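# Stand the feed hopper upright on its wide rim

## Task

Set the feed hopper down on the bench resting on its wide rim, with its spout pointing upward.

## Robot and tools

Robot: two arms, left_arm and right_arm, each ending in a sixteen-motor four-finger hand (three fingers plus thumb). right_arm has a right hand, left_arm a mirrored left hand. Bases in the scene frame: left_arm at (+0.002, +0.320, 0) m, quat_wxyz (+1.000, 0, 0, -0.015); right_arm at (+0.008, -0.319, 0) m, quat_wxyz (+1.000, 0, 0, -0.010). Scene frame: origin on the table top halfway between the nominal bases, +z up, +x forward over the table, left_arm toward +y. A camera stand sits behind the arms.

Frames: each arm's reported hand pose, targets and velocities are in that arm's own base frame; fixed cameras and the table use the scene frame. Hand point axes (right hand): +z along straight fingers toward the tips, +x across the palm away from the thumb, +y out of the back of the palm (palm face at y = -0.062 m). On the left hand +x points toward the thumb. A rigid mast near the wrist on the palm side (x +0.05 to +0.10, z -0.16 to -0.11, up to y = +0.06 m; x sign flips on the left hand) can collide with things. Fingertips are about 0.139 m beyond the knuckles (z = -0.017 m); tips have rubber caps.

execute_actions(actions, cameras): actions is a list of up to... actions, each a table of 1 to 15 rows, one row per 1/30 s step; a short table repeats its final row until 15 steps pass (0.5 s per action). Every row is one flat list of 48 numbers, each in [-1, 1], covering both arms: left_arm dx, dy, dz, rx, ry, rz; then 16 left hand hinge goals; left current_limit, speed; then the same 24 for right_arm. Pose numbers are offsets, not poses: each row is measured from that arm's Hand target as it was when the action began (not from the previous row), along the arm's own base axes, rotating about the target's position. Scale: 1.0 = 0.6 m for dx, dy, dz and 180 degrees for rx, ry, rz, which form one rotation vector. Repeating an offset moves further. Translations longer than 1.0 are shortened. All zeros re-requests the current target.

Hand numbers, in this fixed order: index_abd, index_mcp, index_pip, index_dip, middle_abd, middle_mcp, middle_pip, middle_dip, ring_abd, ring_mcp, ring_pip, ring_dip, thumb_cmc, thumb_axl, thumb_mcp, thumb_ipl. Each is an absolute goal angle scaled linearly between the hinge's stops (degrees at +1 / -1; straight value): _abd +60/-60, 0.00 (toward +1 away from the thumb); _mcp +128/-18, -0.75; _pip +108/-29, -0.58; _dip +117/-21, -0.70 (toward +1 curls toward the palm); thumb_cmc +120/-20, -0.71 (toward +1 brings the thumb in front of the palm); thumb_axl +140/-27, -0.68 (rolls the thumb); thumb_mcp +109/-69, -0.23; thumb_ipl +108/-77, -0.17. Zero is a real goal, so to keep a hand unchanged resend its hand_goal, hand_current_limit and hand_speed. current_limit maps -1..+1 to 0..550 mA (minimum 11 mA) for all motors; speed sets set-point rate (speed+1)/2 of 8.5 rad/s. Start values: current_limit +0.4, speed -0.6; last sent values persist.

cameras: list of names (cam_head_left, cam_head_right, cam_high, or ["all"]); [] for none; omitted/null gives all only when actions is empty. An unknown name invalidates the call. An empty actions list also reveals the current scene number and task.

zoom_image(camera, region): camera is cam_head_left, cam_head_right or cam_high, from the newest images; region [x0, y0, x1, y1] in pixels, origin top-left, at most 504 by 504. All images are 672x504.

read_manual(section): returns licence texts only; no motion.

finished_scene(scene): integer number of the scene being closed; irreversible. The goal must hold with the robot let go.

Results: end_effector_position (m) and end_effector_quat_wxyz per arm in its base frame, possibly off by a few cm. Hand target is the last commanded pose after clipping; the next offsets start there. The hand often rests short of it (friction, load, elbow sag that makes the hand sit low, so command higher); send the remaining gap as a new offset. Orientation commands are clipped to within 40 degrees of the measured orientation per step. Per motor: hand_goal, hand_measured, hand_current_ma (positive pushes toward -1), hand_state (moving, goal, blocked, overload). Joint torques include the arm's weight and noise; joints 3 and 4 wrap at ±28 N m. Velocities may read "within noise".

Gripping: a finger presses only while its goal lies past the object's surface, harder the further, up to the current limit. Current at 495 mA or more for 5 s accumulated shuts that motor off for 10 s; keep limits moderate. Hot motors (MOTOR HOT at 85 °C) stop their arm at 100 °C; avoid long stretched holds and pushing into unreachable poses.

Avoid: dropping the hopper or releasing it while moving, knocking it off the table or leaving it off the table, slamming or pushing hard against the table or fixed items, arm stops, and any contact between the two arms or one hand closing on the other's fingers. To stop pushing on something, command the target back beyond the hand point. Objects may occasionally be nudged by outside forces. The robot holds the last command while you deliberate.

Each tool is called after "Request:" by a JSON object that holds its "fn" and its "kwargs".

## Session

Request:
{"fn": "execute_actions", "kwargs": {"actions": []}}

Scene clock: 0.00 s.
left_arm: end_effector_position=(+0.1556, -0.3617, +0.2391) hand_goal=(+0.000, -0.754, -0.576, -0.696, +0.000, -0.754, -0.576, -0.696, +0.000, -0.754, -0.576, -0.696, -0.714, -0.678, -0.226, -0.168) hand_measured=(+0.000, -0.754, -0.576, -0.696, +0.000, -0.754, -0.576, -0.696, +0.000, -0.754, -0.576, -0.696, -0.714, -0.678, -0.226, -0.168) hand_current_ma=(+0, +0, +0, +0, +0, +0, +0, +0, +0, +0, +0, +0, +0, +0, +0, +0) hand_state=(goal, goal, goal, goal, goal, goal, goal, goal, goal, goal, goal, goal, goal, goal, goal, goal) hand_current_limit=0.40 hand_speed=-0.60 end_effector_quat_wxyz=(+0.621, +0.737, -0.049, -0.262) | right_arm: end_effector_position=(+0.5816, +0.2270, +0.2363) hand_goal=(+0.000, -0.754, -0.576, -0.696, +0.000, -0.754, -0.576, -0.696, +0.000, -0.754, -0.576, -0.696, -0.714, -0.678, -0.226, -0.168) hand_measured=(+0.000, -0.754, -0.576, -0.696, +0.000, -0.754, -0.576, -0.696, +0.000, -0.754, -0.576, -0.696, -0.714, -0.678, -0.226, -0.168) hand_current_ma=(+0, +0, +0, +0, +0, +0, +0, +0, +0, +0, +0, +0, +0, +0, +0, +0) hand_state=(goal, goal, goal, goal, goal, goal, goal, goal, goal, goal, goal, goal, goal, goal, goal, goal) hand_current_limit=0.40 hand_speed=-0.60 end_effector_quat_wxyz=(+0.233, +0.948, +0.154, +0.156)
Joint positions: left_arm=[-0.749 1.237 0.314 0.603 1.273 -0.027] | right_arm=[0.626 2.04 1.994 -1.446 0.562 1.851]
Joint velocities: within noise
Joint torques (N m): no reading
Motor temperatures (°C): left_arm=[28 26 26 32 28 32] | right_arm=[33 30 26 32 32 37]
Heat: left arm: hottest wrist pitch 32 °C; right arm: hottest wrist roll 37 °C.
Hand target: left_arm +0.1587, -0.3647, +0.2471; +0.626, +0.735, -0.056, -0.255 | right_arm +0.5857, +0.2299, +0.2515; +0.225, +0.948, +0.149, +0.172

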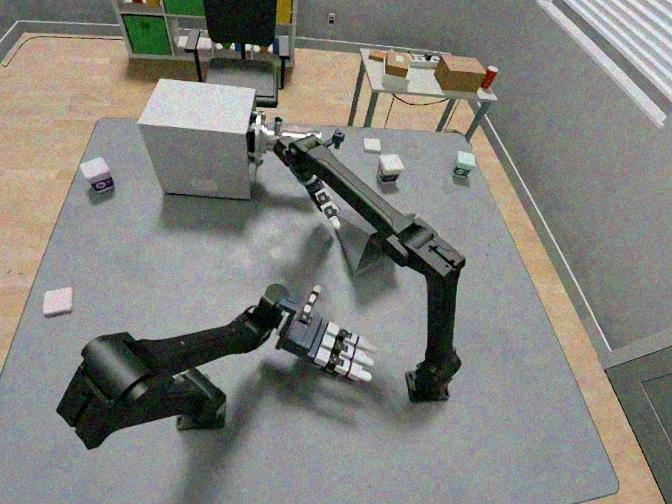

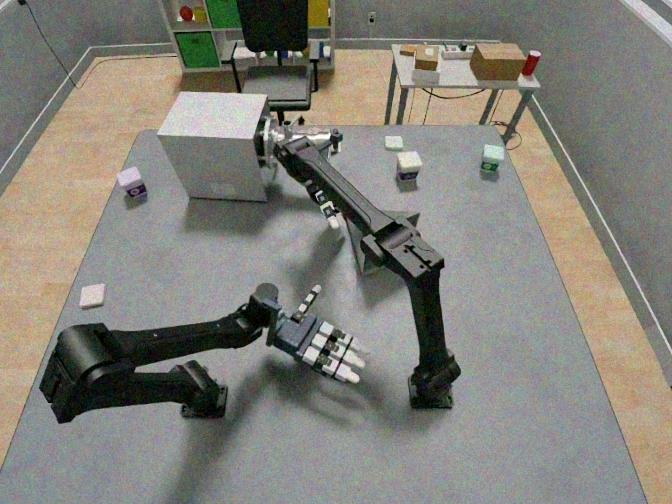

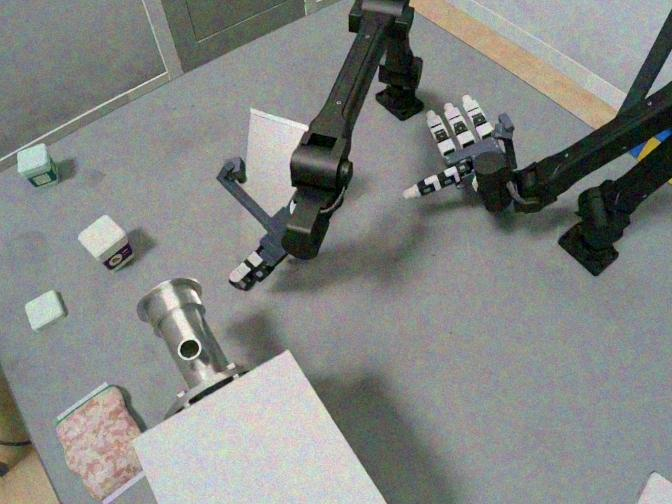

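Request:
{"fn": "zoom_image", "kwargs": {"camera": "cam_head_right", "region": [280, 130, 500, 330]}}

Request:
{"fn": "zoom_image", "kwargs": {"camera": "cam_high", "region": [180, 80, 400, 300]}}

Request:
{"fn": "zoom_image", "kwargs": {"camera": "cam_head_left", "region": [240, 90, 480, 290]}}

Scaled by 2.291 from the camera's 672x504 image, which has a finer 960x720 frame.

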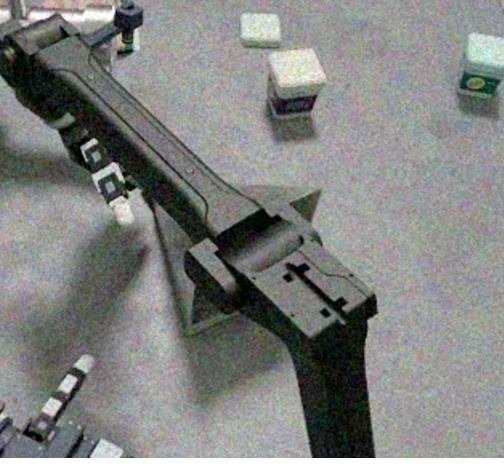

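Scaled by 2.291 from the camera's 672x504 image, which has a finer 960x720 frame.

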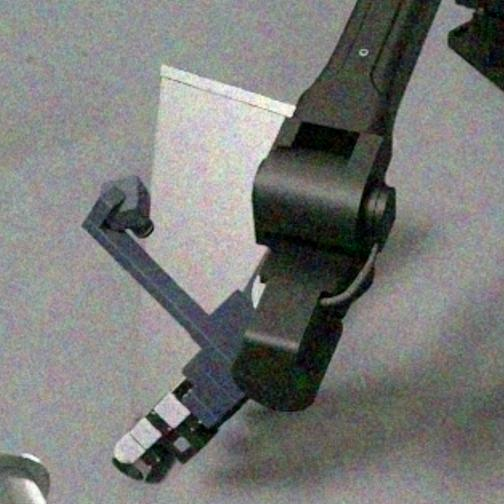

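Scaled by 2.100 from the camera's 672x504 image, which has a finer 960x720 frame.

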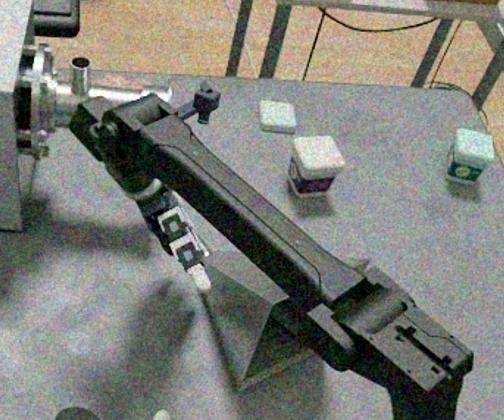

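Request:
{"fn": "execute_actions", "kwargs": {"actions": [[[0,0,0,0,0,0,0,-0.754,-0.576,-0.696,0,-0.754,-0.576,-0.696,0,-0.754,-0.576,-0.696,-0.714,-0.678,-0.226,-0.168,0.4,-0.6,0,0,0.1,0,0,0,0,-0.754,-0.576,-0.696,0,-0.754,-0.576,-0.696,0,-0.754,-0.576,-0.696,-0.714,-0.678,-0.226,-0.168,0.4,-0.6]],[[0,0,0,0,0,0,0,-0.754,-0.576,-0.696,0,-0.754,-0.576,-0.696,0,-0.754,-0.576,-0.696,-0.714,-0.678,-0.226,-0.168,0.4,-0.6,0,0,0.15,0,0,0,0,-0.754,-0.576,-0.696,0,-0.754,-0.576,-0.696,0,-0.754,-0.576,-0.696,-0.714,-0.678,-0.226,-0.168,0.4,-0.6]]]}}

Scene clock: 53.77 s.
left_arm: end_effector_position=(+0.1556, -0.3617, +0.2391) hand_goal=(+0.000, -0.754, -0.576, -0.696, +0.000, -0.754, -0.576, -0.696, +0.000, -0.754, -0.576, -0.696, -0.714, -0.678, -0.226, -0.168) hand_measured=(+0.000, -0.760, -0.576, -0.696, +0.000, -0.760, -0.576, -0.696, +0.000, -0.762, -0.576, -0.696, -0.720, -0.678, -0.226, -0.168) hand_current_ma=(+0, -1, +0, +0, +0, -1, +0, +0, +0, -2, +0, +0, -1, +0, +0, +0) hand_state=(goal, goal, goal, goal, goal, goal, goal, goal, goal, goal, goal, goal, goal, goal, goal, goal) hand_current_limit=0.40 hand_speed=-0.60 end_effector_quat_wxyz=(+0.621, +0.737, -0.049, -0.262) | right_arm: end_effector_position=(+0.5822, +0.2219, +0.3860) hand_goal=(+0.000, -0.754, -0.576, -0.696, +0.000, -0.754, -0.576, -0.696, +0.000, -0.754, -0.576, -0.696, -0.714, -0.678, -0.226, -0.168) hand_measured=(+0.000, -0.756, -0.576, -0.696, +0.000, -0.756, -0.576, -0.696, +0.000, -0.756, -0.576, -0.696, -0.716, -0.678, -0.224, -0.168) hand_current_ma=(+0, -9, -2, +0, +0, -8, -2, +0, +0, -8, -2, +0, -10, +3, +10, +1) hand_state=(goal, goal, goal, goal, goal, goal, goal, goal, goal, goal, goal, goal, goal, goal, goal, goal) hand_current_limit=0.40 hand_speed=-0.60 end_effector_quat_wxyz=(+0.221, +0.938, +0.167, +0.206)
Joint positions: left_arm=[-0.749 1.237 0.314 0.603 1.273 -0.027] | right_arm=[0.626 2.006 2.328 -1.687 0.583 1.784]
Joint torques (N m): left_arm=[-0.73 -4.19 7.84 1.43 0.49 0.17] | right_arm=[1.26 -18.43 14.75 0.49 0.85 -0.2]
Heat: left arm: hottest wrist pitch 32 °C; right arm: hottest wrist roll 35 °C.
Hand target: left_arm +0.1587, -0.3647, +0.2471; +0.626, +0.735, -0.056, -0.255 | right_arm +0.5856, +0.2300, +0.4014; +0.225, +0.948, +0.149, +0.172
Off the commanded pose: left_arm 0.009 m, 1 deg | right_arm 0.018 m, 5 deg.
joint sent to its limit (right arm) — joint 4 (wrist pitch), lower limit. The joint targets are off in orientation, not in position.

Request:
{"fn": "execute_actions", "kwargs": {"actions": [[[0,0,0,0,0,0,0,-0.754,-0.576,-0.696,0,-0.754,-0.576,-0.696,0,-0.754,-0.576,-0.696,-0.714,-0.678,-0.226,-0.168,0.4,-0.6,-0.1,-0.15,0.03,0,0,-0.06,0,-0.754,-0.576,-0.696,0,-0.754,-0.576,-0.696,0,-0.754,-0.576,-0.696,-0.714,-0.678,-0.226,-0.168,0.4,-0.6]],[[0,0,0,0,0,0,0,-0.754,-0.576,-0.696,0,-0.754,-0.576,-0.696,0,-0.754,-0.576,-0.696,-0.714,-0.678,-0.226,-0.168,0.4,-0.6,-0.1,-0.15,0,0,0,-0.06,0,-0.754,-0.576,-0.696,0,-0.754,-0.576,-0.696,0,-0.754,-0.576,-0.696,-0.714,-0.678,-0.226,-0.168,0.4,-0.6]],[[0,0,0,0,0,0,0,-0.754,-0.576,-0.696,0,-0.754,-0.576,-0.696,0,-0.754,-0.576,-0.696,-0.714,-0.678,-0.226,-0.168,0.4,-0.6,-0.1,-0.15,0,0,0,-0.06,0,-0.754,-0.576,-0.696,0,-0.754,-0.576,-0.696,0,-0.754,-0.576,-0.696,-0.714,-0.678,-0.226,-0.168,0.4,-0.6]],[[0,0,0,0,0,0,0,-0.754,-0.576,-0.696,0,-0.754,-0.576,-0.696,0,-0.754,-0.576,-0.696,-0.714,-0.678,-0.226,-0.168,0.4,-0.6,-0.1,-0.15,0,0,0,-0.06,0,-0.754,-0.576,-0.696,0,-0.754,-0.576,-0.696,0,-0.754,-0.576,-0.696,-0.714,-0.678,-0.226,-0.168,0.4,-0.6]]], "cameras": ["all"]}}

Scene clock: 74.37 s.
left_arm: end_effector_position=(+0.1556, -0.3617, +0.2391) hand_goal=(+0.000, -0.754, -0.576, -0.696, +0.000, -0.754, -0.576, -0.696, +0.000, -0.754, -0.576, -0.696, -0.714, -0.678, -0.226, -0.168) hand_measured=(+0.000, -0.760, -0.576, -0.696, +0.000, -0.760, -0.576, -0.696, +0.000, -0.762, -0.576, -0.696, -0.720, -0.678, -0.226, -0.168) hand_current_ma=(+0, -1, +0, +0, +0, -1, +0, +0, +0, -2, +0, +0, -1, +0, +0, +0) hand_state=(goal, goal, goal, goal, goal, goal, goal, goal, goal, goal, goal, goal, goal, goal, goal, goal) hand_current_limit=0.40 hand_speed=-0.60 end_effector_quat_wxyz=(+0.621, +0.737, -0.049, -0.262) | right_arm: end_effector_position=(+0.3470, -0.1307, +0.4159) hand_goal=(+0.000, -0.754, -0.576, -0.696, +0.000, -0.754, -0.576, -0.696, +0.000, -0.754, -0.576, -0.696, -0.714, -0.678, -0.226, -0.168) hand_measured=(+0.000, -0.758, -0.576, -0.696, +0.000, -0.758, -0.576, -0.696, +0.000, -0.758, -0.576, -0.696, -0.718, -0.678, -0.224, -0.168) hand_current_ma=(-1, -18, -2, +0, -1, -15, -2, +0, -1, -15, -2, +0, -13, +3, +11, +1) hand_state=(goal, goal, goal, goal, goal, goal, goal, goal, goal, goal, goal, goal, goal, goal, goal, goal) hand_current_limit=0.40 hand_speed=-0.60 end_effector_quat_wxyz=(+0.271, +0.933, -0.200, +0.126)
Joint positions: left_arm=[-0.749 1.237 0.314 0.603 1.273 -0.027] | right_arm=[0.066 1.346 1.573 -1.69 0.599 2.024]
Joint torques (N m): left_arm=[-0.67 -4.25 7.84 1.42 0.49 0.17] | right_arm=[1.03 -9.7 10.36 0.36 0.64 -0.27]
Motor temperatures (°C): left_arm=[27 26 29 31 28 30] | right_arm=[33 34 34 32 31 35]
Heat: left arm: hottest wrist pitch 31 °C; right arm: hottest wrist roll 35 °C.
Hand target: left_arm +0.1587, -0.3647, +0.2471; +0.626, +0.735, -0.056, -0.255 | right_arm +0.3458, -0.1300, +0.4193; +0.272, +0.936, -0.210, +0.077
Off the commanded pose: left_arm 0.009 m, 1 deg | right_arm 0.004 m, 6 deg.
joint sent to its limit (right arm) — joint 4 (wrist pitch), lower limit. The joint targets are off in orientation, not in position.

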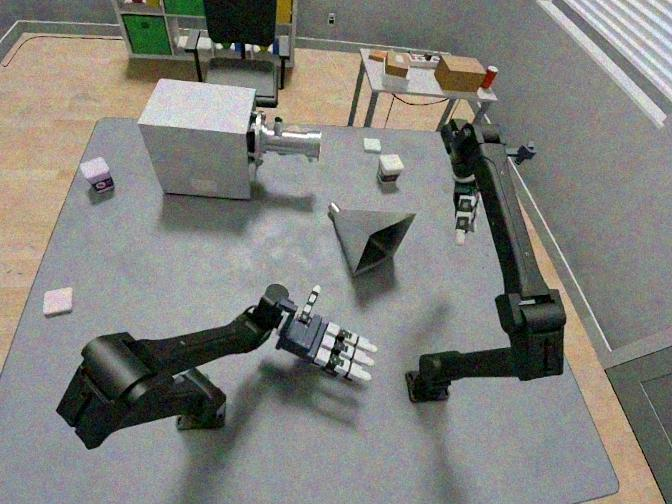

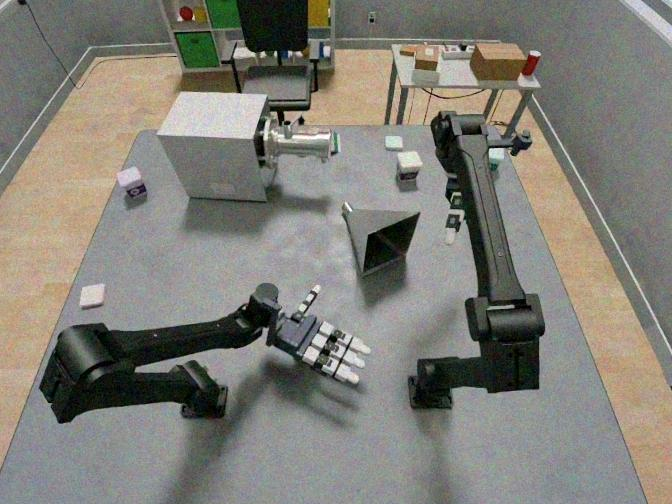

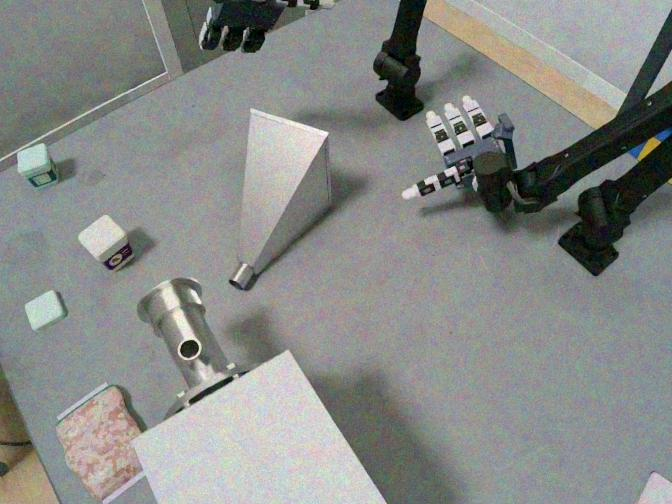

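Request:
{"fn": "zoom_image", "kwargs": {"camera": "cam_high", "region": [190, 80, 370, 310]}}

Request:
{"fn": "zoom_image", "kwargs": {"camera": "cam_head_left", "region": [310, 180, 430, 290]}}

Request:
{"fn": "zoom_image", "kwargs": {"camera": "cam_head_right", "region": [320, 180, 440, 290]}}

Scaled by 2.191 from the camera's 672x504 image, which has a finer 960x720 frame.

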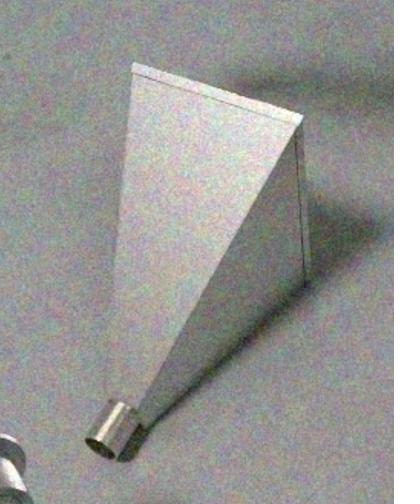

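Scaled by 4.200 from the camera's 672x504 image, which has a finer 960x720 frame.

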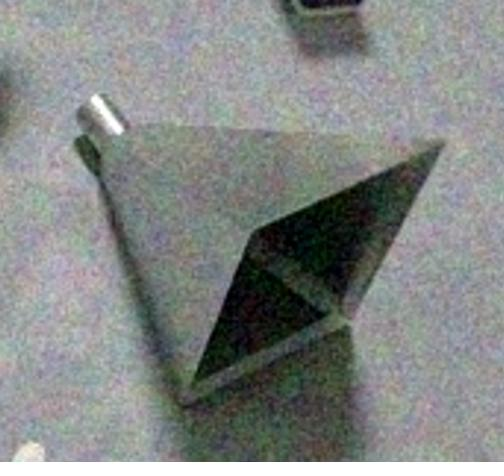

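Scaled by 4.200 from the camera's 672x504 image, which has a finer 960x720 frame.

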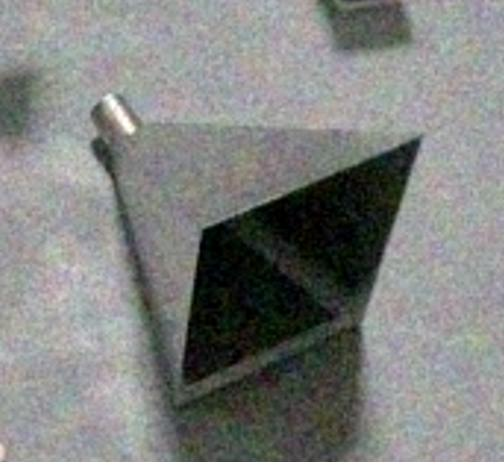

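Request:
{"fn": "execute_actions", "kwargs": {"actions": [[[0,0,0,0,0,0,0,-0.754,-0.576,-0.696,0,-0.754,-0.576,-0.696,0,-0.754,-0.576,-0.696,-0.714,-0.678,-0.226,-0.168,0.4,-0.6,0,0,0,-0.020,0.022,0.16,0,-0.754,-0.576,-0.696,0,-0.754,-0.576,-0.696,0,-0.754,-0.576,-0.696,-0.714,-0.678,-0.226,-0.168,0.4,-0.6]],[[0,0,0,0,0,0,0,-0.754,-0.576,-0.696,0,-0.754,-0.576,-0.696,0,-0.754,-0.576,-0.696,-0.714,-0.678,-0.226,-0.168,0.4,-0.6,0,0,0,-0.020,0.022,0.16,0,-0.754,-0.576,-0.696,0,-0.754,-0.576,-0.696,0,-0.754,-0.576,-0.696,-0.714,-0.678,-0.226,-0.168,0.4,-0.6]],[[0,0,0,0,0,0,0,-0.754,-0.576,-0.696,0,-0.754,-0.576,-0.696,0,-0.754,-0.576,-0.696,-0.714,-0.678,-0.226,-0.168,0.4,-0.6,0.1,0.05,0,-0.020,0.022,0.16,0,-0.754,-0.576,-0.696,0,-0.754,-0.576,-0.696,0,-0.754,-0.576,-0.696,-0.714,-0.678,-0.226,-0.168,0.4,-0.6]],[[0,0,0,0,0,0,0,-0.754,-0.576,-0.696,0,-0.754,-0.576,-0.696,0,-0.754,-0.576,-0.696,-0.714,-0.678,-0.226,-0.168,0.4,-0.6,0.1,0.1,0,-0.020,0.022,0.16,0,-0.754,-0.576,-0.696,0,-0.754,-0.576,-0.696,0,-0.754,-0.576,-0.696,-0.714,-0.678,-0.226,-0.168,0.4,-0.6]]]}}

Scene clock: 420.80 s.
left_arm: end_effector_position=(+0.1556, -0.3617, +0.2391) hand_goal=(+0.000, -0.754, -0.576, -0.696, +0.000, -0.754, -0.576, -0.696, +0.000, -0.754, -0.576, -0.696, -0.714, -0.678, -0.226, -0.168) hand_measured=(+0.000, -0.760, -0.576, -0.696, +0.000, -0.760, -0.576, -0.696, +0.000, -0.762, -0.576, -0.696, -0.720, -0.678, -0.226, -0.168) hand_current_ma=(+0, -1, +0, +0, +0, -1, +0, +0, +0, -2, +0, +0, -1, +0, +0, +0) hand_state=(goal, goal, goal, goal, goal, goal, goal, goal, goal, goal, goal, goal, goal, goal, goal, goal) hand_current_limit=0.40 hand_speed=-0.60 end_effector_quat_wxyz=(+0.621, +0.737, -0.049, -0.262) | right_arm: end_effector_position=(+0.4586, -0.0373, +0.3858) hand_goal=(+0.000, -0.754, -0.576, -0.696, +0.000, -0.754, -0.576, -0.696, +0.000, -0.754, -0.576, -0.696, -0.714, -0.678, -0.226, -0.168) hand_measured=(+0.000, -0.758, -0.576, -0.696, +0.000, -0.758, -0.576, -0.696, +0.000, -0.758, -0.576, -0.696, -0.718, -0.678, -0.224, -0.168) hand_current_ma=(-1, -18, -2, +0, -1, -15, -2, +0, -1, -15, -2, +0, -14, +3, +11, +1) hand_state=(goal, goal, goal, goal, goal, goal, goal, goal, goal, goal, goal, goal, goal, goal, goal, goal) hand_current_limit=0.40 hand_speed=-0.60 end_effector_quat_wxyz=(+0.182, +0.652, +0.717, +0.166)
Joint positions: left_arm=[-0.749 1.237 0.314 0.603 1.273 -0.027] | right_arm=[-0.074 1.042 1.227 -1.259 -0.036 -0.16]
Joint torques (N m): left_arm=[-0.73 -4.25 7.83 1.43 0.49 0.17] | right_arm=[0.03 -5.89 16.65 1.26 -0.06 -0.18]
Heat: left arm: hottest elbow 31 °C; right arm: hottest elbow 32 °C.
Hand target: left_arm +0.1587, -0.3647, +0.2471; +0.626, +0.735, -0.056, -0.255 | right_arm +0.4657, -0.0400, +0.4194; +0.199, +0.645, +0.715, +0.183
Off the commanded pose: left_arm 0.009 m, 1 deg | right_arm 0.034 m, 3 deg.

Request:
{"fn": "execute_actions", "kwargs": {"actions": [[[0,0,0,0,0,0,0,-0.754,-0.576,-0.696,0,-0.754,-0.576,-0.696,0,-0.754,-0.576,-0.696,-0.714,-0.678,-0.226,-0.168,0.4,-0.6,0.1,0.15,0,-0.020,0.022,0.15,0,-0.754,-0.576,-0.696,0,-0.754,-0.576,-0.696,0,-0.754,-0.576,-0.696,-0.714,-0.678,-0.226,-0.168,0.4,-0.6]],[[0,0,0,0,0,0,0,-0.754,-0.576,-0.696,0,-0.754,-0.576,-0.696,0,-0.754,-0.576,-0.696,-0.714,-0.678,-0.226,-0.168,0.4,-0.6,0.1,0.15,0,0,0,0,0,-0.754,-0.576,-0.696,0,-0.754,-0.576,-0.696,0,-0.754,-0.576,-0.696,-0.714,-0.678,-0.226,-0.168,0.4,-0.6]],[[0,0,0,0,0,0,0,-0.754,-0.576,-0.696,0,-0.754,-0.576,-0.696,0,-0.754,-0.576,-0.696,-0.714,-0.678,-0.226,-0.168,0.4,-0.6,0.1,0.12,-0.1,0,0,0,0,-0.754,-0.576,-0.696,0,-0.754,-0.576,-0.696,0,-0.754,-0.576,-0.696,-0.714,-0.678,-0.226,-0.168,0.4,-0.6]]], "cameras": ["all"]}}

Scene clock: 438.20 s.
left_arm: end_effector_position=(+0.1556, -0.3617, +0.2391) hand_goal=(+0.000, -0.754, -0.576, -0.696, +0.000, -0.754, -0.576, -0.696, +0.000, -0.754, -0.576, -0.696, -0.714, -0.678, -0.226, -0.168) hand_measured=(+0.000, -0.760, -0.576, -0.696, +0.000, -0.760, -0.576, -0.696, +0.000, -0.762, -0.576, -0.696, -0.720, -0.678, -0.226, -0.168) hand_current_ma=(+0, -1, +0, +0, +0, -1, +0, +0, +0, -2, +0, +0, -1, +0, +0, +0) hand_state=(goal, goal, goal, goal, goal, goal, goal, goal, goal, goal, goal, goal, goal, goal, goal, goal) hand_current_limit=0.40 hand_speed=-0.60 end_effector_quat_wxyz=(+0.621, +0.737, -0.049, -0.262) | right_arm: end_effector_position=(+0.6183, +0.2064, +0.3460) hand_goal=(+0.000, -0.754, -0.576, -0.696, +0.000, -0.754, -0.576, -0.696, +0.000, -0.754, -0.576, -0.696, -0.714, -0.678, -0.226, -0.168) hand_measured=(+0.000, -0.758, -0.576, -0.696, -0.014, -0.680, -0.550, -0.696, +0.012, -0.998, -0.654, -0.694, -0.718, -0.678, -0.224, -0.168) hand_current_ma=(-1, -14, -2, +0, -45, +345, +108, +0, +36, -385, -348, +10, -16, +3, +13, +1) hand_state=(goal, goal, goal, goal, goal, blocked, blocked, goal, goal, blocked, blocked, goal, goal, goal, goal, goal) hand_current_limit=0.40 hand_speed=-0.60 end_effector_quat_wxyz=(+0.132, +0.448, +0.869, +0.162)
Joint positions: left_arm=[-0.749 1.237 0.314 0.603 1.273 -0.027] | right_arm=[0.305 1.571 1.642 -1.222 -0.044 -0.304]
Joint torques (N m): left_arm=[-0.67 -4.19 7.83 1.43 0.48 0.17] | right_arm=[0.73 -10.75 17.07 2.61 0.18 0.27]
Motor temperatures (°C): left_arm=[27 26 31 30 27 27] | right_arm=[31 30 35 30 27 30]
Heat: left arm: hottest elbow 31 °C; right arm: hottest elbow 35 °C.
Hand target: left_arm +0.1587, -0.3647, +0.2471; +0.626, +0.735, -0.056, -0.255 | right_arm +0.6457, +0.2119, +0.3596; +0.147, +0.459, +0.857, +0.180
Off the commanded pose: left_arm 0.009 m, 1 deg | right_arm 0.031 m, 3 deg.

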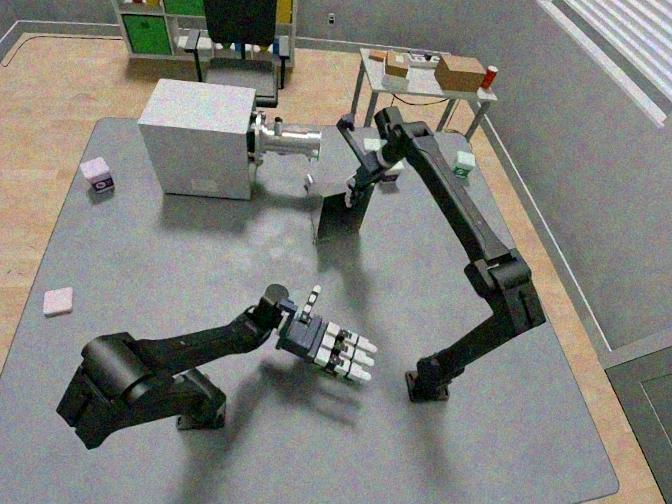

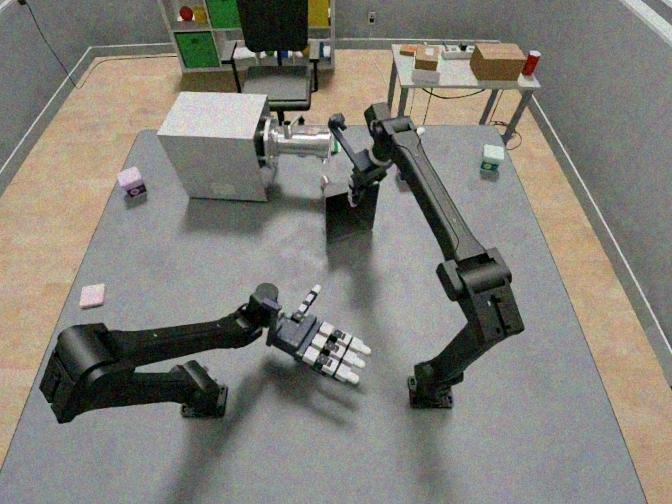

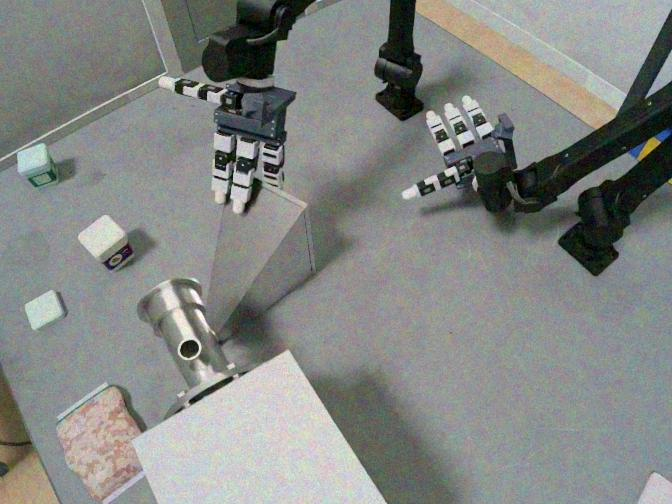

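Request:
{"fn": "execute_actions", "kwargs": {"actions": [[[0,0,0,0,0,0,0,-0.754,-0.576,-0.696,0,-0.754,-0.576,-0.696,0,-0.754,-0.576,-0.696,-0.714,-0.678,-0.226,-0.168,0.4,-0.6,-0.05,-0.08,0.1,0,0,0,0,-0.754,-0.576,-0.696,0,-0.754,-0.576,-0.696,0,-0.754,-0.576,-0.696,-0.714,-0.678,-0.226,-0.168,0.4,-0.6]],[[0,0,0,0,0,0,0,-0.754,-0.576,-0.696,0,-0.754,-0.576,-0.696,0,-0.754,-0.576,-0.696,-0.714,-0.678,-0.226,-0.168,0.4,-0.6,-0.1,-0.15,0.1,0,0,0,0,-0.754,-0.576,-0.696,0,-0.754,-0.576,-0.696,0,-0.754,-0.576,-0.696,-0.714,-0.678,-0.226,-0.168,0.4,-0.6]],[[0,0,0,0,0,0,0,-0.754,-0.576,-0.696,0,-0.754,-0.576,-0.696,0,-0.754,-0.576,-0.696,-0.714,-0.678,-0.226,-0.168,0.4,-0.6,-0.1,-0.15,0,0,0,0,0,-0.754,-0.576,-0.696,0,-0.754,-0.576,-0.696,0,-0.754,-0.576,-0.696,-0.714,-0.678,-0.226,-0.168,0.4,-0.6]]], "cameras": ["all"]}}

Request:
{"fn": "zoom_image", "kwargs": {"camera": "cam_high", "region": [150, 140, 370, 360]}}

Request:
{"fn": "zoom_image", "kwargs": {"camera": "cam_head_left", "region": [270, 120, 420, 260]}}

Request:
{"fn": "zoom_image", "kwargs": {"camera": "cam_head_right", "region": [270, 120, 420, 260]}}

Scene clock: 462.10 s.
left_arm: end_effector_position=(+0.1556, -0.3617, +0.2391) hand_goal=(+0.000, -0.754, -0.576, -0.696, +0.000, -0.754, -0.576, -0.696, +0.000, -0.754, -0.576, -0.696, -0.714, -0.678, -0.226, -0.168) hand_measured=(+0.000, -0.760, -0.576, -0.696, +0.000, -0.760, -0.576, -0.696, +0.000, -0.762, -0.576, -0.696, -0.720, -0.678, -0.226, -0.168) hand_current_ma=(+0, -1, +0, +0, +0, -1, +0, +0, +0, -2, +0, +0, -1, +0, +0, +0) hand_state=(goal, goal, goal, goal, goal, goal, goal, goal, goal, goal, goal, goal, goal, goal, goal, goal) hand_current_limit=0.40 hand_speed=-0.60 end_effector_quat_wxyz=(+0.621, +0.737, -0.049, -0.262) | right_arm: end_effector_position=(+0.4974, -0.0163, +0.4761) hand_goal=(+0.000, -0.754, -0.576, -0.696, +0.000, -0.754, -0.576, -0.696, +0.000, -0.754, -0.576, -0.696, -0.714, -0.678, -0.226, -0.168) hand_measured=(+0.000, -0.758, -0.576, -0.696, -0.002, -0.756, -0.574, -0.694, +0.002, -0.758, -0.580, -0.700, -0.718, -0.678, -0.222, -0.168) hand_current_ma=(-1, -12, -2, +0, -5, -9, +4, +9, +7, -11, -10, -10, -13, +3, +16, +1) hand_state=(goal, goal, goal, goal, goal, goal, goal, goal, goal, goal, goal, goal, goal, goal, goal, goal) hand_current_limit=0.40 hand_speed=-0.60 end_effector_quat_wxyz=(+0.146, +0.463, +0.856, +0.178)
Joint positions: left_arm=[-0.749 1.237 0.314 0.603 1.273 -0.027] | right_arm=[-0.195 1.275 1.672 -1.572 -0.25 -0.724]
Joint torques (N m): left_arm=[-0.73 -4.25 7.84 1.43 0.48 0.17] | right_arm=[0.26 -8.59 11.12 1.11 -0.32 -0.23]
Heat: left arm: hottest elbow 31 °C; right arm: hottest elbow 37 °C.
Hand target: left_arm +0.1587, -0.3647, +0.2471; +0.626, +0.735, -0.056, -0.255 | right_arm +0.4957, -0.0160, +0.4795; +0.147, +0.459, +0.858, +0.180
Off the commanded pose: left_arm 0.009 m, 1 deg | right_arm 0.004 m, 1 deg.

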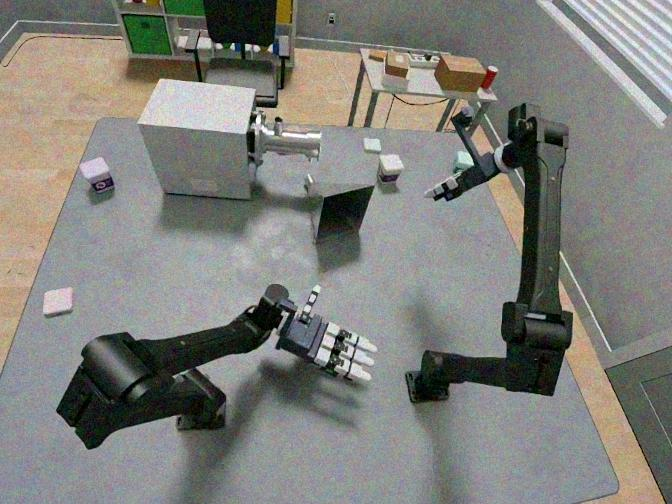

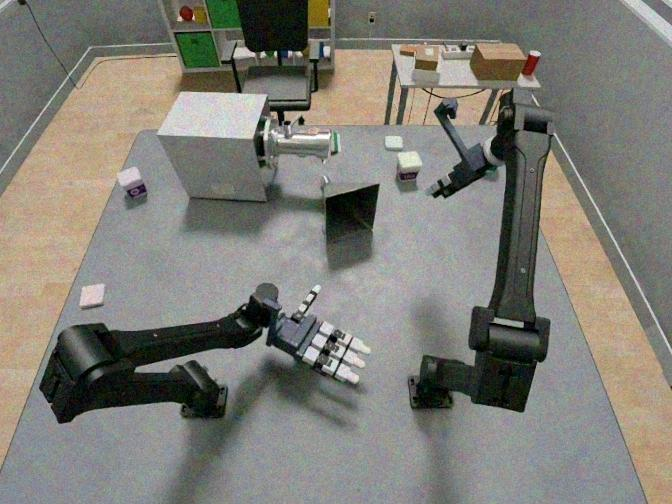

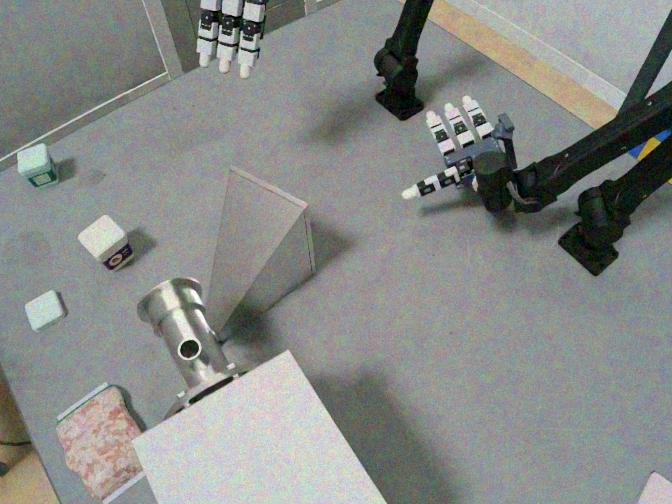

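Scaled by 2.291 from the camera's 672x504 image, which has a finer 960x720 frame.

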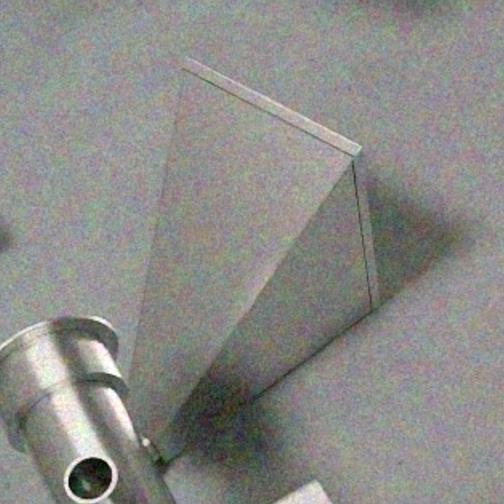

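Scaled by 3.360 from the camera's 672x504 image, which has a finer 960x720 frame.

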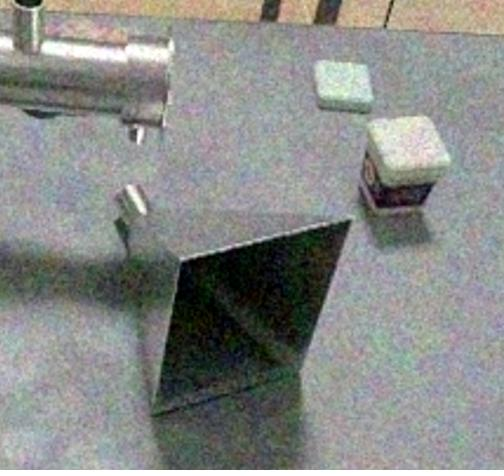

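Scaled by 3.360 from the camera's 672x504 image, which has a finer 960x720 frame.

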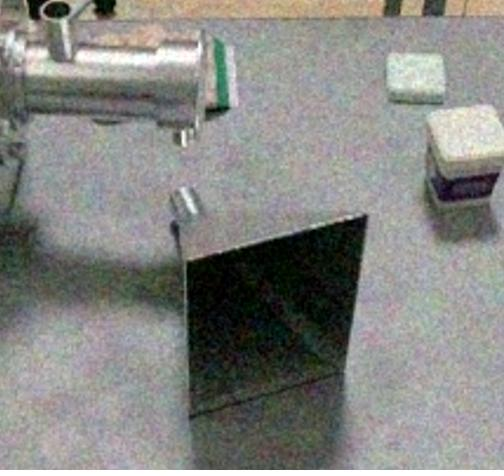

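Request:
{"fn": "zoom_image", "kwargs": {"camera": "cam_head_left", "region": [400, 90, 580, 220]}}

Request:
{"fn": "zoom_image", "kwargs": {"camera": "cam_head_left", "region": [250, 260, 400, 400]}}

Request:
{"fn": "zoom_image", "kwargs": {"camera": "cam_high", "region": [380, 80, 520, 220]}}

Scaled by 2.800 from the camera's 672x504 image, which has a finer 960x720 frame.

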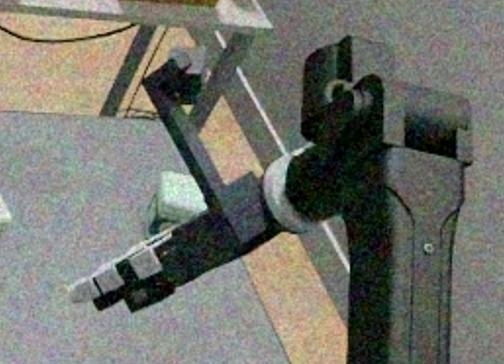

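Scaled by 3.360 from the camera's 672x504 image, which has a finer 960x720 frame.

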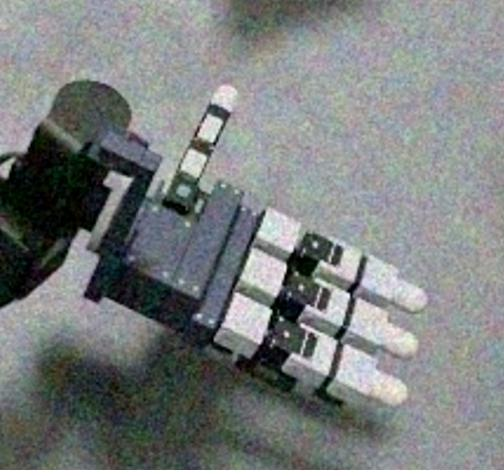

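Scaled by 3.600 from the camera's 672x504 image, which has a finer 960x720 frame.

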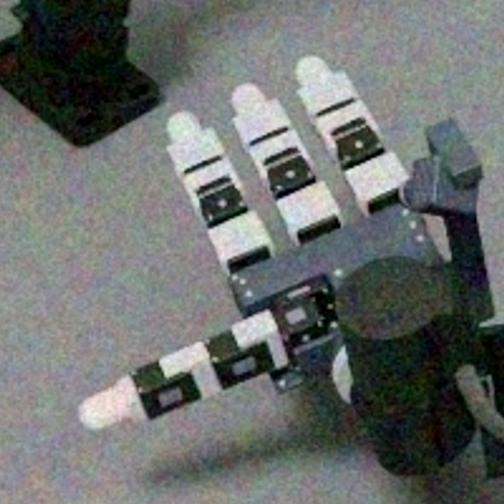

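Request:
{"fn": "execute_actions", "kwargs": {"actions": [[[0,0,0,0,0,0,0,-0.754,-0.576,-0.696,0,-0.754,-0.576,-0.696,0,-0.754,-0.576,-0.696,-0.714,-0.678,-0.226,-0.168,0.4,-0.6,-0.06,0.06,-0.1,0,0,0,0,-0.754,-0.576,-0.696,0,-0.754,-0.576,-0.696,0,-0.754,-0.576,-0.696,-0.714,-0.678,-0.226,-0.168,0.4,-0.6]],[[0,0,0,0,0,0,0,-0.754,-0.576,-0.696,0,-0.754,-0.576,-0.696,0,-0.754,-0.576,-0.696,-0.714,-0.678,-0.226,-0.168,0.4,-0.6,-0.01,0.13,-0.16,0,0,0,0,-0.754,-0.576,-0.696,0,-0.754,-0.576,-0.696,0,-0.754,-0.576,-0.696,-0.714,-0.678,-0.226,-0.168,0.4,-0.6]]], "cameras": ["all"]}}

Request:
{"fn": "zoom_image", "kwargs": {"camera": "cam_high", "region": [200, 60, 360, 220]}}

Request:
{"fn": "zoom_image", "kwargs": {"camera": "cam_head_left", "region": [310, 160, 470, 290]}}

Scene clock: 768.50 s.
left_arm: end_effector_position=(+0.1556, -0.3617, +0.2391) hand_goal=(+0.000, -0.754, -0.576, -0.696, +0.000, -0.754, -0.576, -0.696, +0.000, -0.754, -0.576, -0.696, -0.714, -0.678, -0.226, -0.168) hand_measured=(+0.000, -0.760, -0.576, -0.696, +0.000, -0.760, -0.576, -0.696, +0.000, -0.762, -0.576, -0.696, -0.720, -0.678, -0.226, -0.168) hand_current_ma=(+0, -1, +0, +0, +0, -1, +0, +0, +0, -2, +0, +0, -1, +0, +0, +0) hand_state=(goal, goal, goal, goal, goal, goal, goal, goal, goal, goal, goal, goal, goal, goal, goal, goal) hand_current_limit=0.40 hand_speed=-0.60 end_effector_quat_wxyz=(+0.621, +0.737, -0.049, -0.262) | right_arm: end_effector_position=(+0.4517, +0.0958, +0.3114) hand_goal=(+0.000, -0.754, -0.576, -0.696, +0.000, -0.754, -0.576, -0.696, +0.000, -0.754, -0.576, -0.696, -0.714, -0.678, -0.226, -0.168) hand_measured=(+0.000, -0.758, -0.576, -0.696, -0.002, -0.756, -0.574, -0.694, +0.002, -0.758, -0.580, -0.700, -0.718, -0.678, -0.222, -0.168) hand_current_ma=(-1, -12, -2, +0, -4, -9, +4, +9, +3, -11, -10, -10, -13, +3, +16, +1) hand_state=(goal, goal, goal, goal, goal, goal, goal, goal, goal, goal, goal, goal, goal, goal, goal, goal) hand_current_limit=0.40 hand_speed=-0.60 end_effector_quat_wxyz=(+0.132, +0.460, +0.861, +0.171)
Joint positions: left_arm=[-0.749 1.237 0.314 0.603 1.273 -0.027] | right_arm=[0.133 1.07 1.08 -1.161 -0.121 -0.431]
Joint torques (N m): left_arm=[-0.67 -4.25 7.83 1.43 0.49 0.17] | right_arm=[1.14 -7.12 12.03 2 0.13 -0.02]
Heat: left arm: hottest elbow 32 °C; right arm: hottest elbow 35 °C.
Hand target: left_arm +0.1587, -0.3647, +0.2471; +0.626, +0.735, -0.056, -0.255 | right_arm +0.4538, +0.0979, +0.3237; +0.147, +0.459, +0.857, +0.180
Off the commanded pose: left_arm 0.009 m, 1 deg | right_arm 0.012 m, 2 deg.

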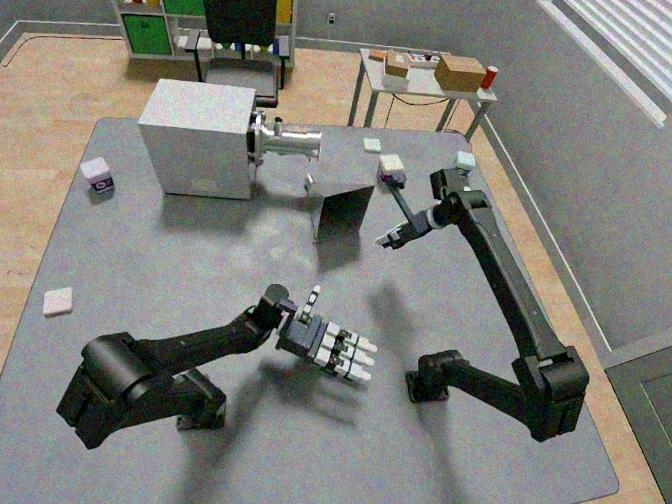

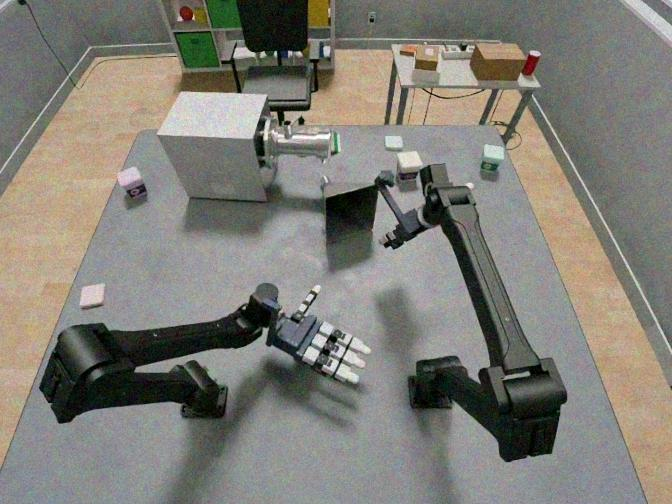

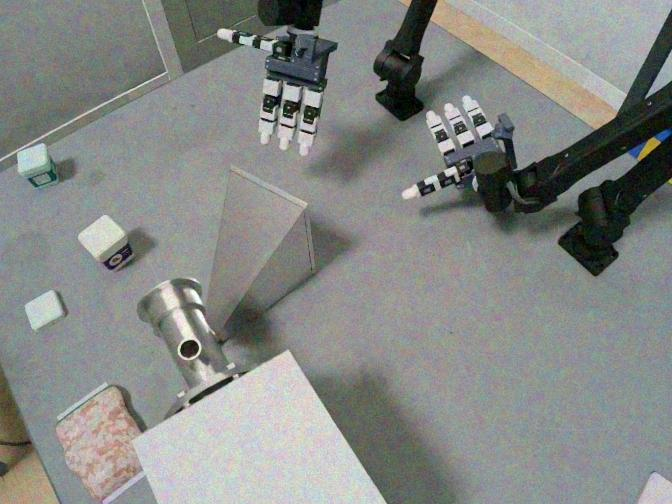

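Scaled by 3.150 from the camera's 672x504 image, which has a finer 960x720 frame.

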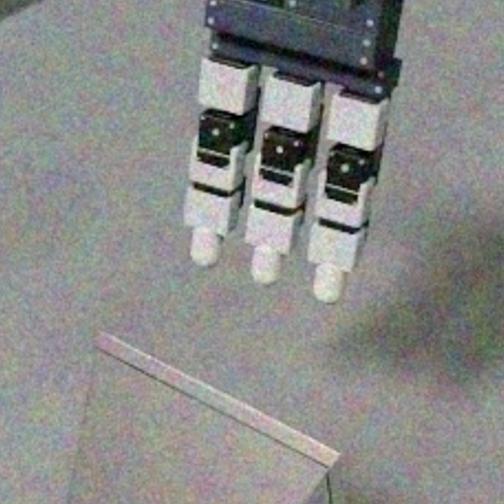

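Scaled by 3.150 from the camera's 672x504 image, which has a finer 960x720 frame.

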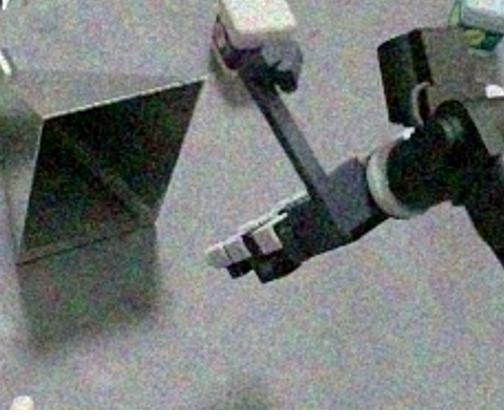

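Request:
{"fn": "execute_actions", "kwargs": {"actions": [[[0,0,0,0,0,0,0,-0.754,-0.576,-0.696,0,-0.754,-0.576,-0.696,0,-0.754,-0.576,-0.696,-0.714,-0.678,-0.226,-0.168,0.4,-0.6,0.12,-0.08,-0.06,0,0,0,0,-0.754,-0.576,-0.696,0,-0.754,-0.576,-0.696,0,-0.754,-0.576,-0.696,-0.714,-0.678,-0.226,-0.168,0.4,-0.6]],[[0,0,0,0,0,0,0,-0.754,-0.576,-0.696,0,-0.754,-0.576,-0.696,0,-0.754,-0.576,-0.696,-0.714,-0.678,-0.226,-0.168,0.4,-0.6,0.12,-0.08,-0.1,0,0,0,0,-0.754,-0.576,-0.696,0,-0.754,-0.576,-0.696,0,-0.754,-0.576,-0.696,-0.714,-0.678,-0.226,-0.168,0.4,-0.6]],[[0,0,0,0,0,0,0,-0.754,-0.576,-0.696,0,-0.754,-0.576,-0.696,0,-0.754,-0.576,-0.696,-0.714,-0.678,-0.226,-0.168,0.4,-0.6,0,0,-0.08,0,0,0,0,-0.754,-0.576,-0.696,0,-0.754,-0.576,-0.696,0,-0.754,-0.576,-0.696,-0.714,-0.678,-0.226,-0.168,0.4,-0.6]]], "cameras": ["all"]}}

Request:
{"fn": "zoom_image", "kwargs": {"camera": "cam_high", "region": [160, 60, 340, 240]}}

Request:
{"fn": "zoom_image", "kwargs": {"camera": "cam_head_left", "region": [290, 140, 450, 270]}}

Scene clock: 1022.50 s.
left_arm: end_effector_position=(+0.1556, -0.3617, +0.2391) hand_goal=(+0.000, -0.754, -0.576, -0.696, +0.000, -0.754, -0.576, -0.696, +0.000, -0.754, -0.576, -0.696, -0.714, -0.678, -0.226, -0.168) hand_measured=(+0.000, -0.760, -0.576, -0.696, +0.000, -0.760, -0.576, -0.696, +0.000, -0.762, -0.576, -0.696, -0.720, -0.678, -0.226, -0.168) hand_current_ma=(+0, -1, +0, +0, +0, -1, +0, +0, +0, -2, +0, +0, -1, +0, +0, +0) hand_state=(goal, goal, goal, goal, goal, goal, goal, goal, goal, goal, goal, goal, goal, goal, goal, goal) hand_current_limit=0.40 hand_speed=-0.60 end_effector_quat_wxyz=(+0.621, +0.737, -0.049, -0.262) | right_arm: end_effector_position=(+0.5936, -0.0037, +0.1792) hand_goal=(+0.000, -0.754, -0.576, -0.696, +0.000, -0.754, -0.576, -0.696, +0.000, -0.754, -0.576, -0.696, -0.714, -0.678, -0.226, -0.168) hand_measured=(+0.000, -0.758, -0.576, -0.696, +0.000, -0.758, -0.574, -0.694, +0.002, -0.758, -0.580, -0.700, -0.718, -0.678, -0.222, -0.168) hand_current_ma=(+0, -14, -2, +0, -2, -11, +4, +9, +3, -12, -10, -10, -13, +3, +16, +1) hand_state=(goal, goal, goal, goal, goal, goal, goal, goal, goal, goal, goal, goal, goal, goal, goal, goal) hand_current_limit=0.40 hand_speed=-0.60 end_effector_quat_wxyz=(+0.143, +0.468, +0.854, +0.176)
Joint positions: left_arm=[-0.749 1.237 0.314 0.603 1.273 -0.027] | right_arm=[-0.124 1.517 1.119 -0.767 -0.218 -0.647]
Joint velocities: left_arm=[within noise] | right_arm=[-0.054 -0.015 -0.012 -0.007 0.007 0.007]
Joint torques (N m): left_arm=[-0.67 -4.25 7.83 1.42 0.49 0.17] | right_arm=[1.32 -12.16 10.99 1.98 -0.28 -0.22]
Heat: left arm: hottest elbow 32 °C; right arm: hottest elbow 35 °C.
Hand target: left_arm +0.1587, -0.3647, +0.2471; +0.626, +0.735, -0.056, -0.255 | right_arm +0.5978, +0.0020, +0.1795; +0.147, +0.459, +0.858, +0.180
Off the commanded pose: left_arm 0.009 m, 1 deg | right_arm 0.007 m, 1 deg.

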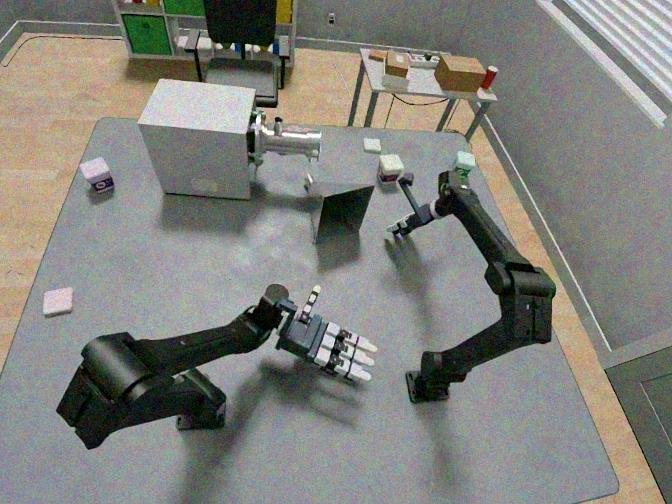

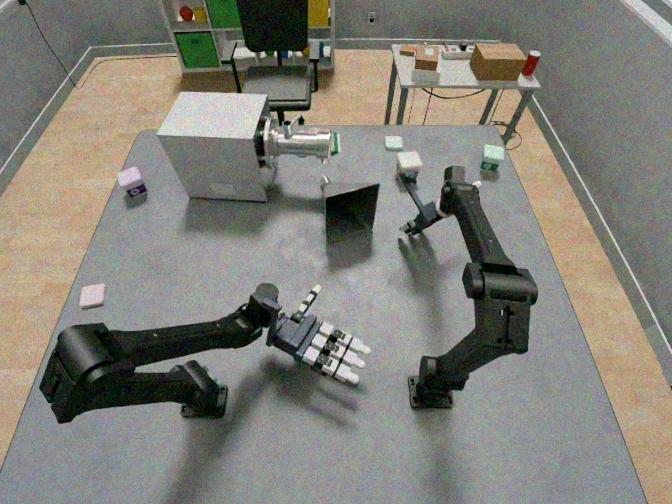

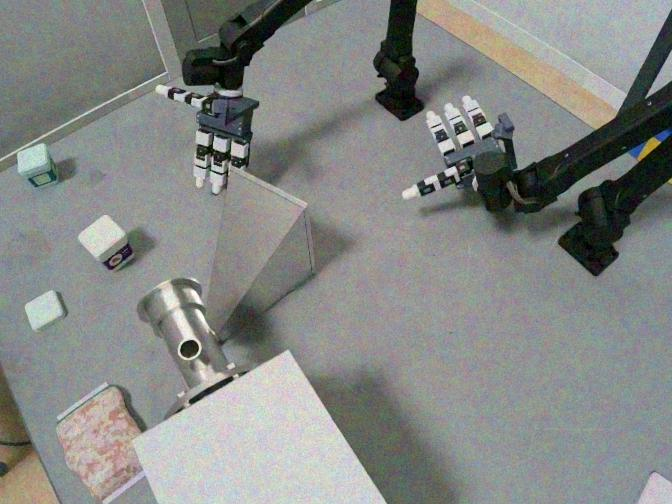

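Scaled by 2.800 from the camera's 672x504 image, which has a finer 960x720 frame.

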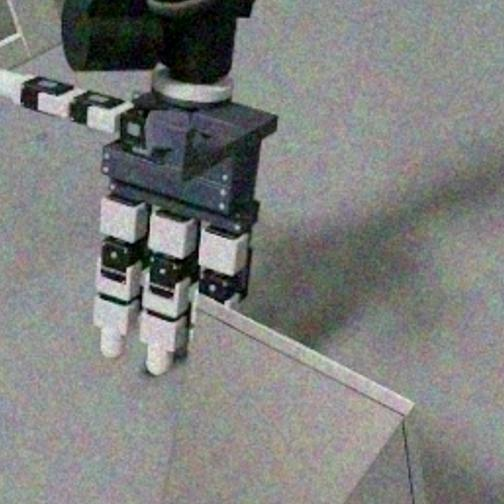

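Scaled by 3.150 from the camera's 672x504 image, which has a finer 960x720 frame.

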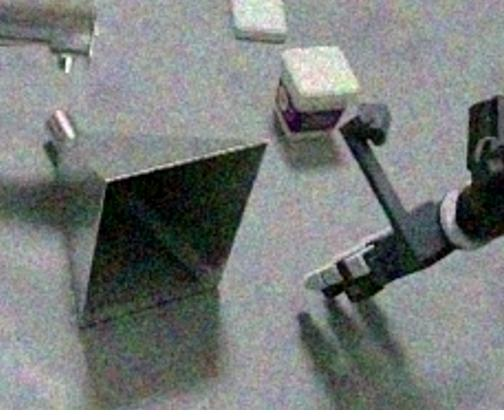

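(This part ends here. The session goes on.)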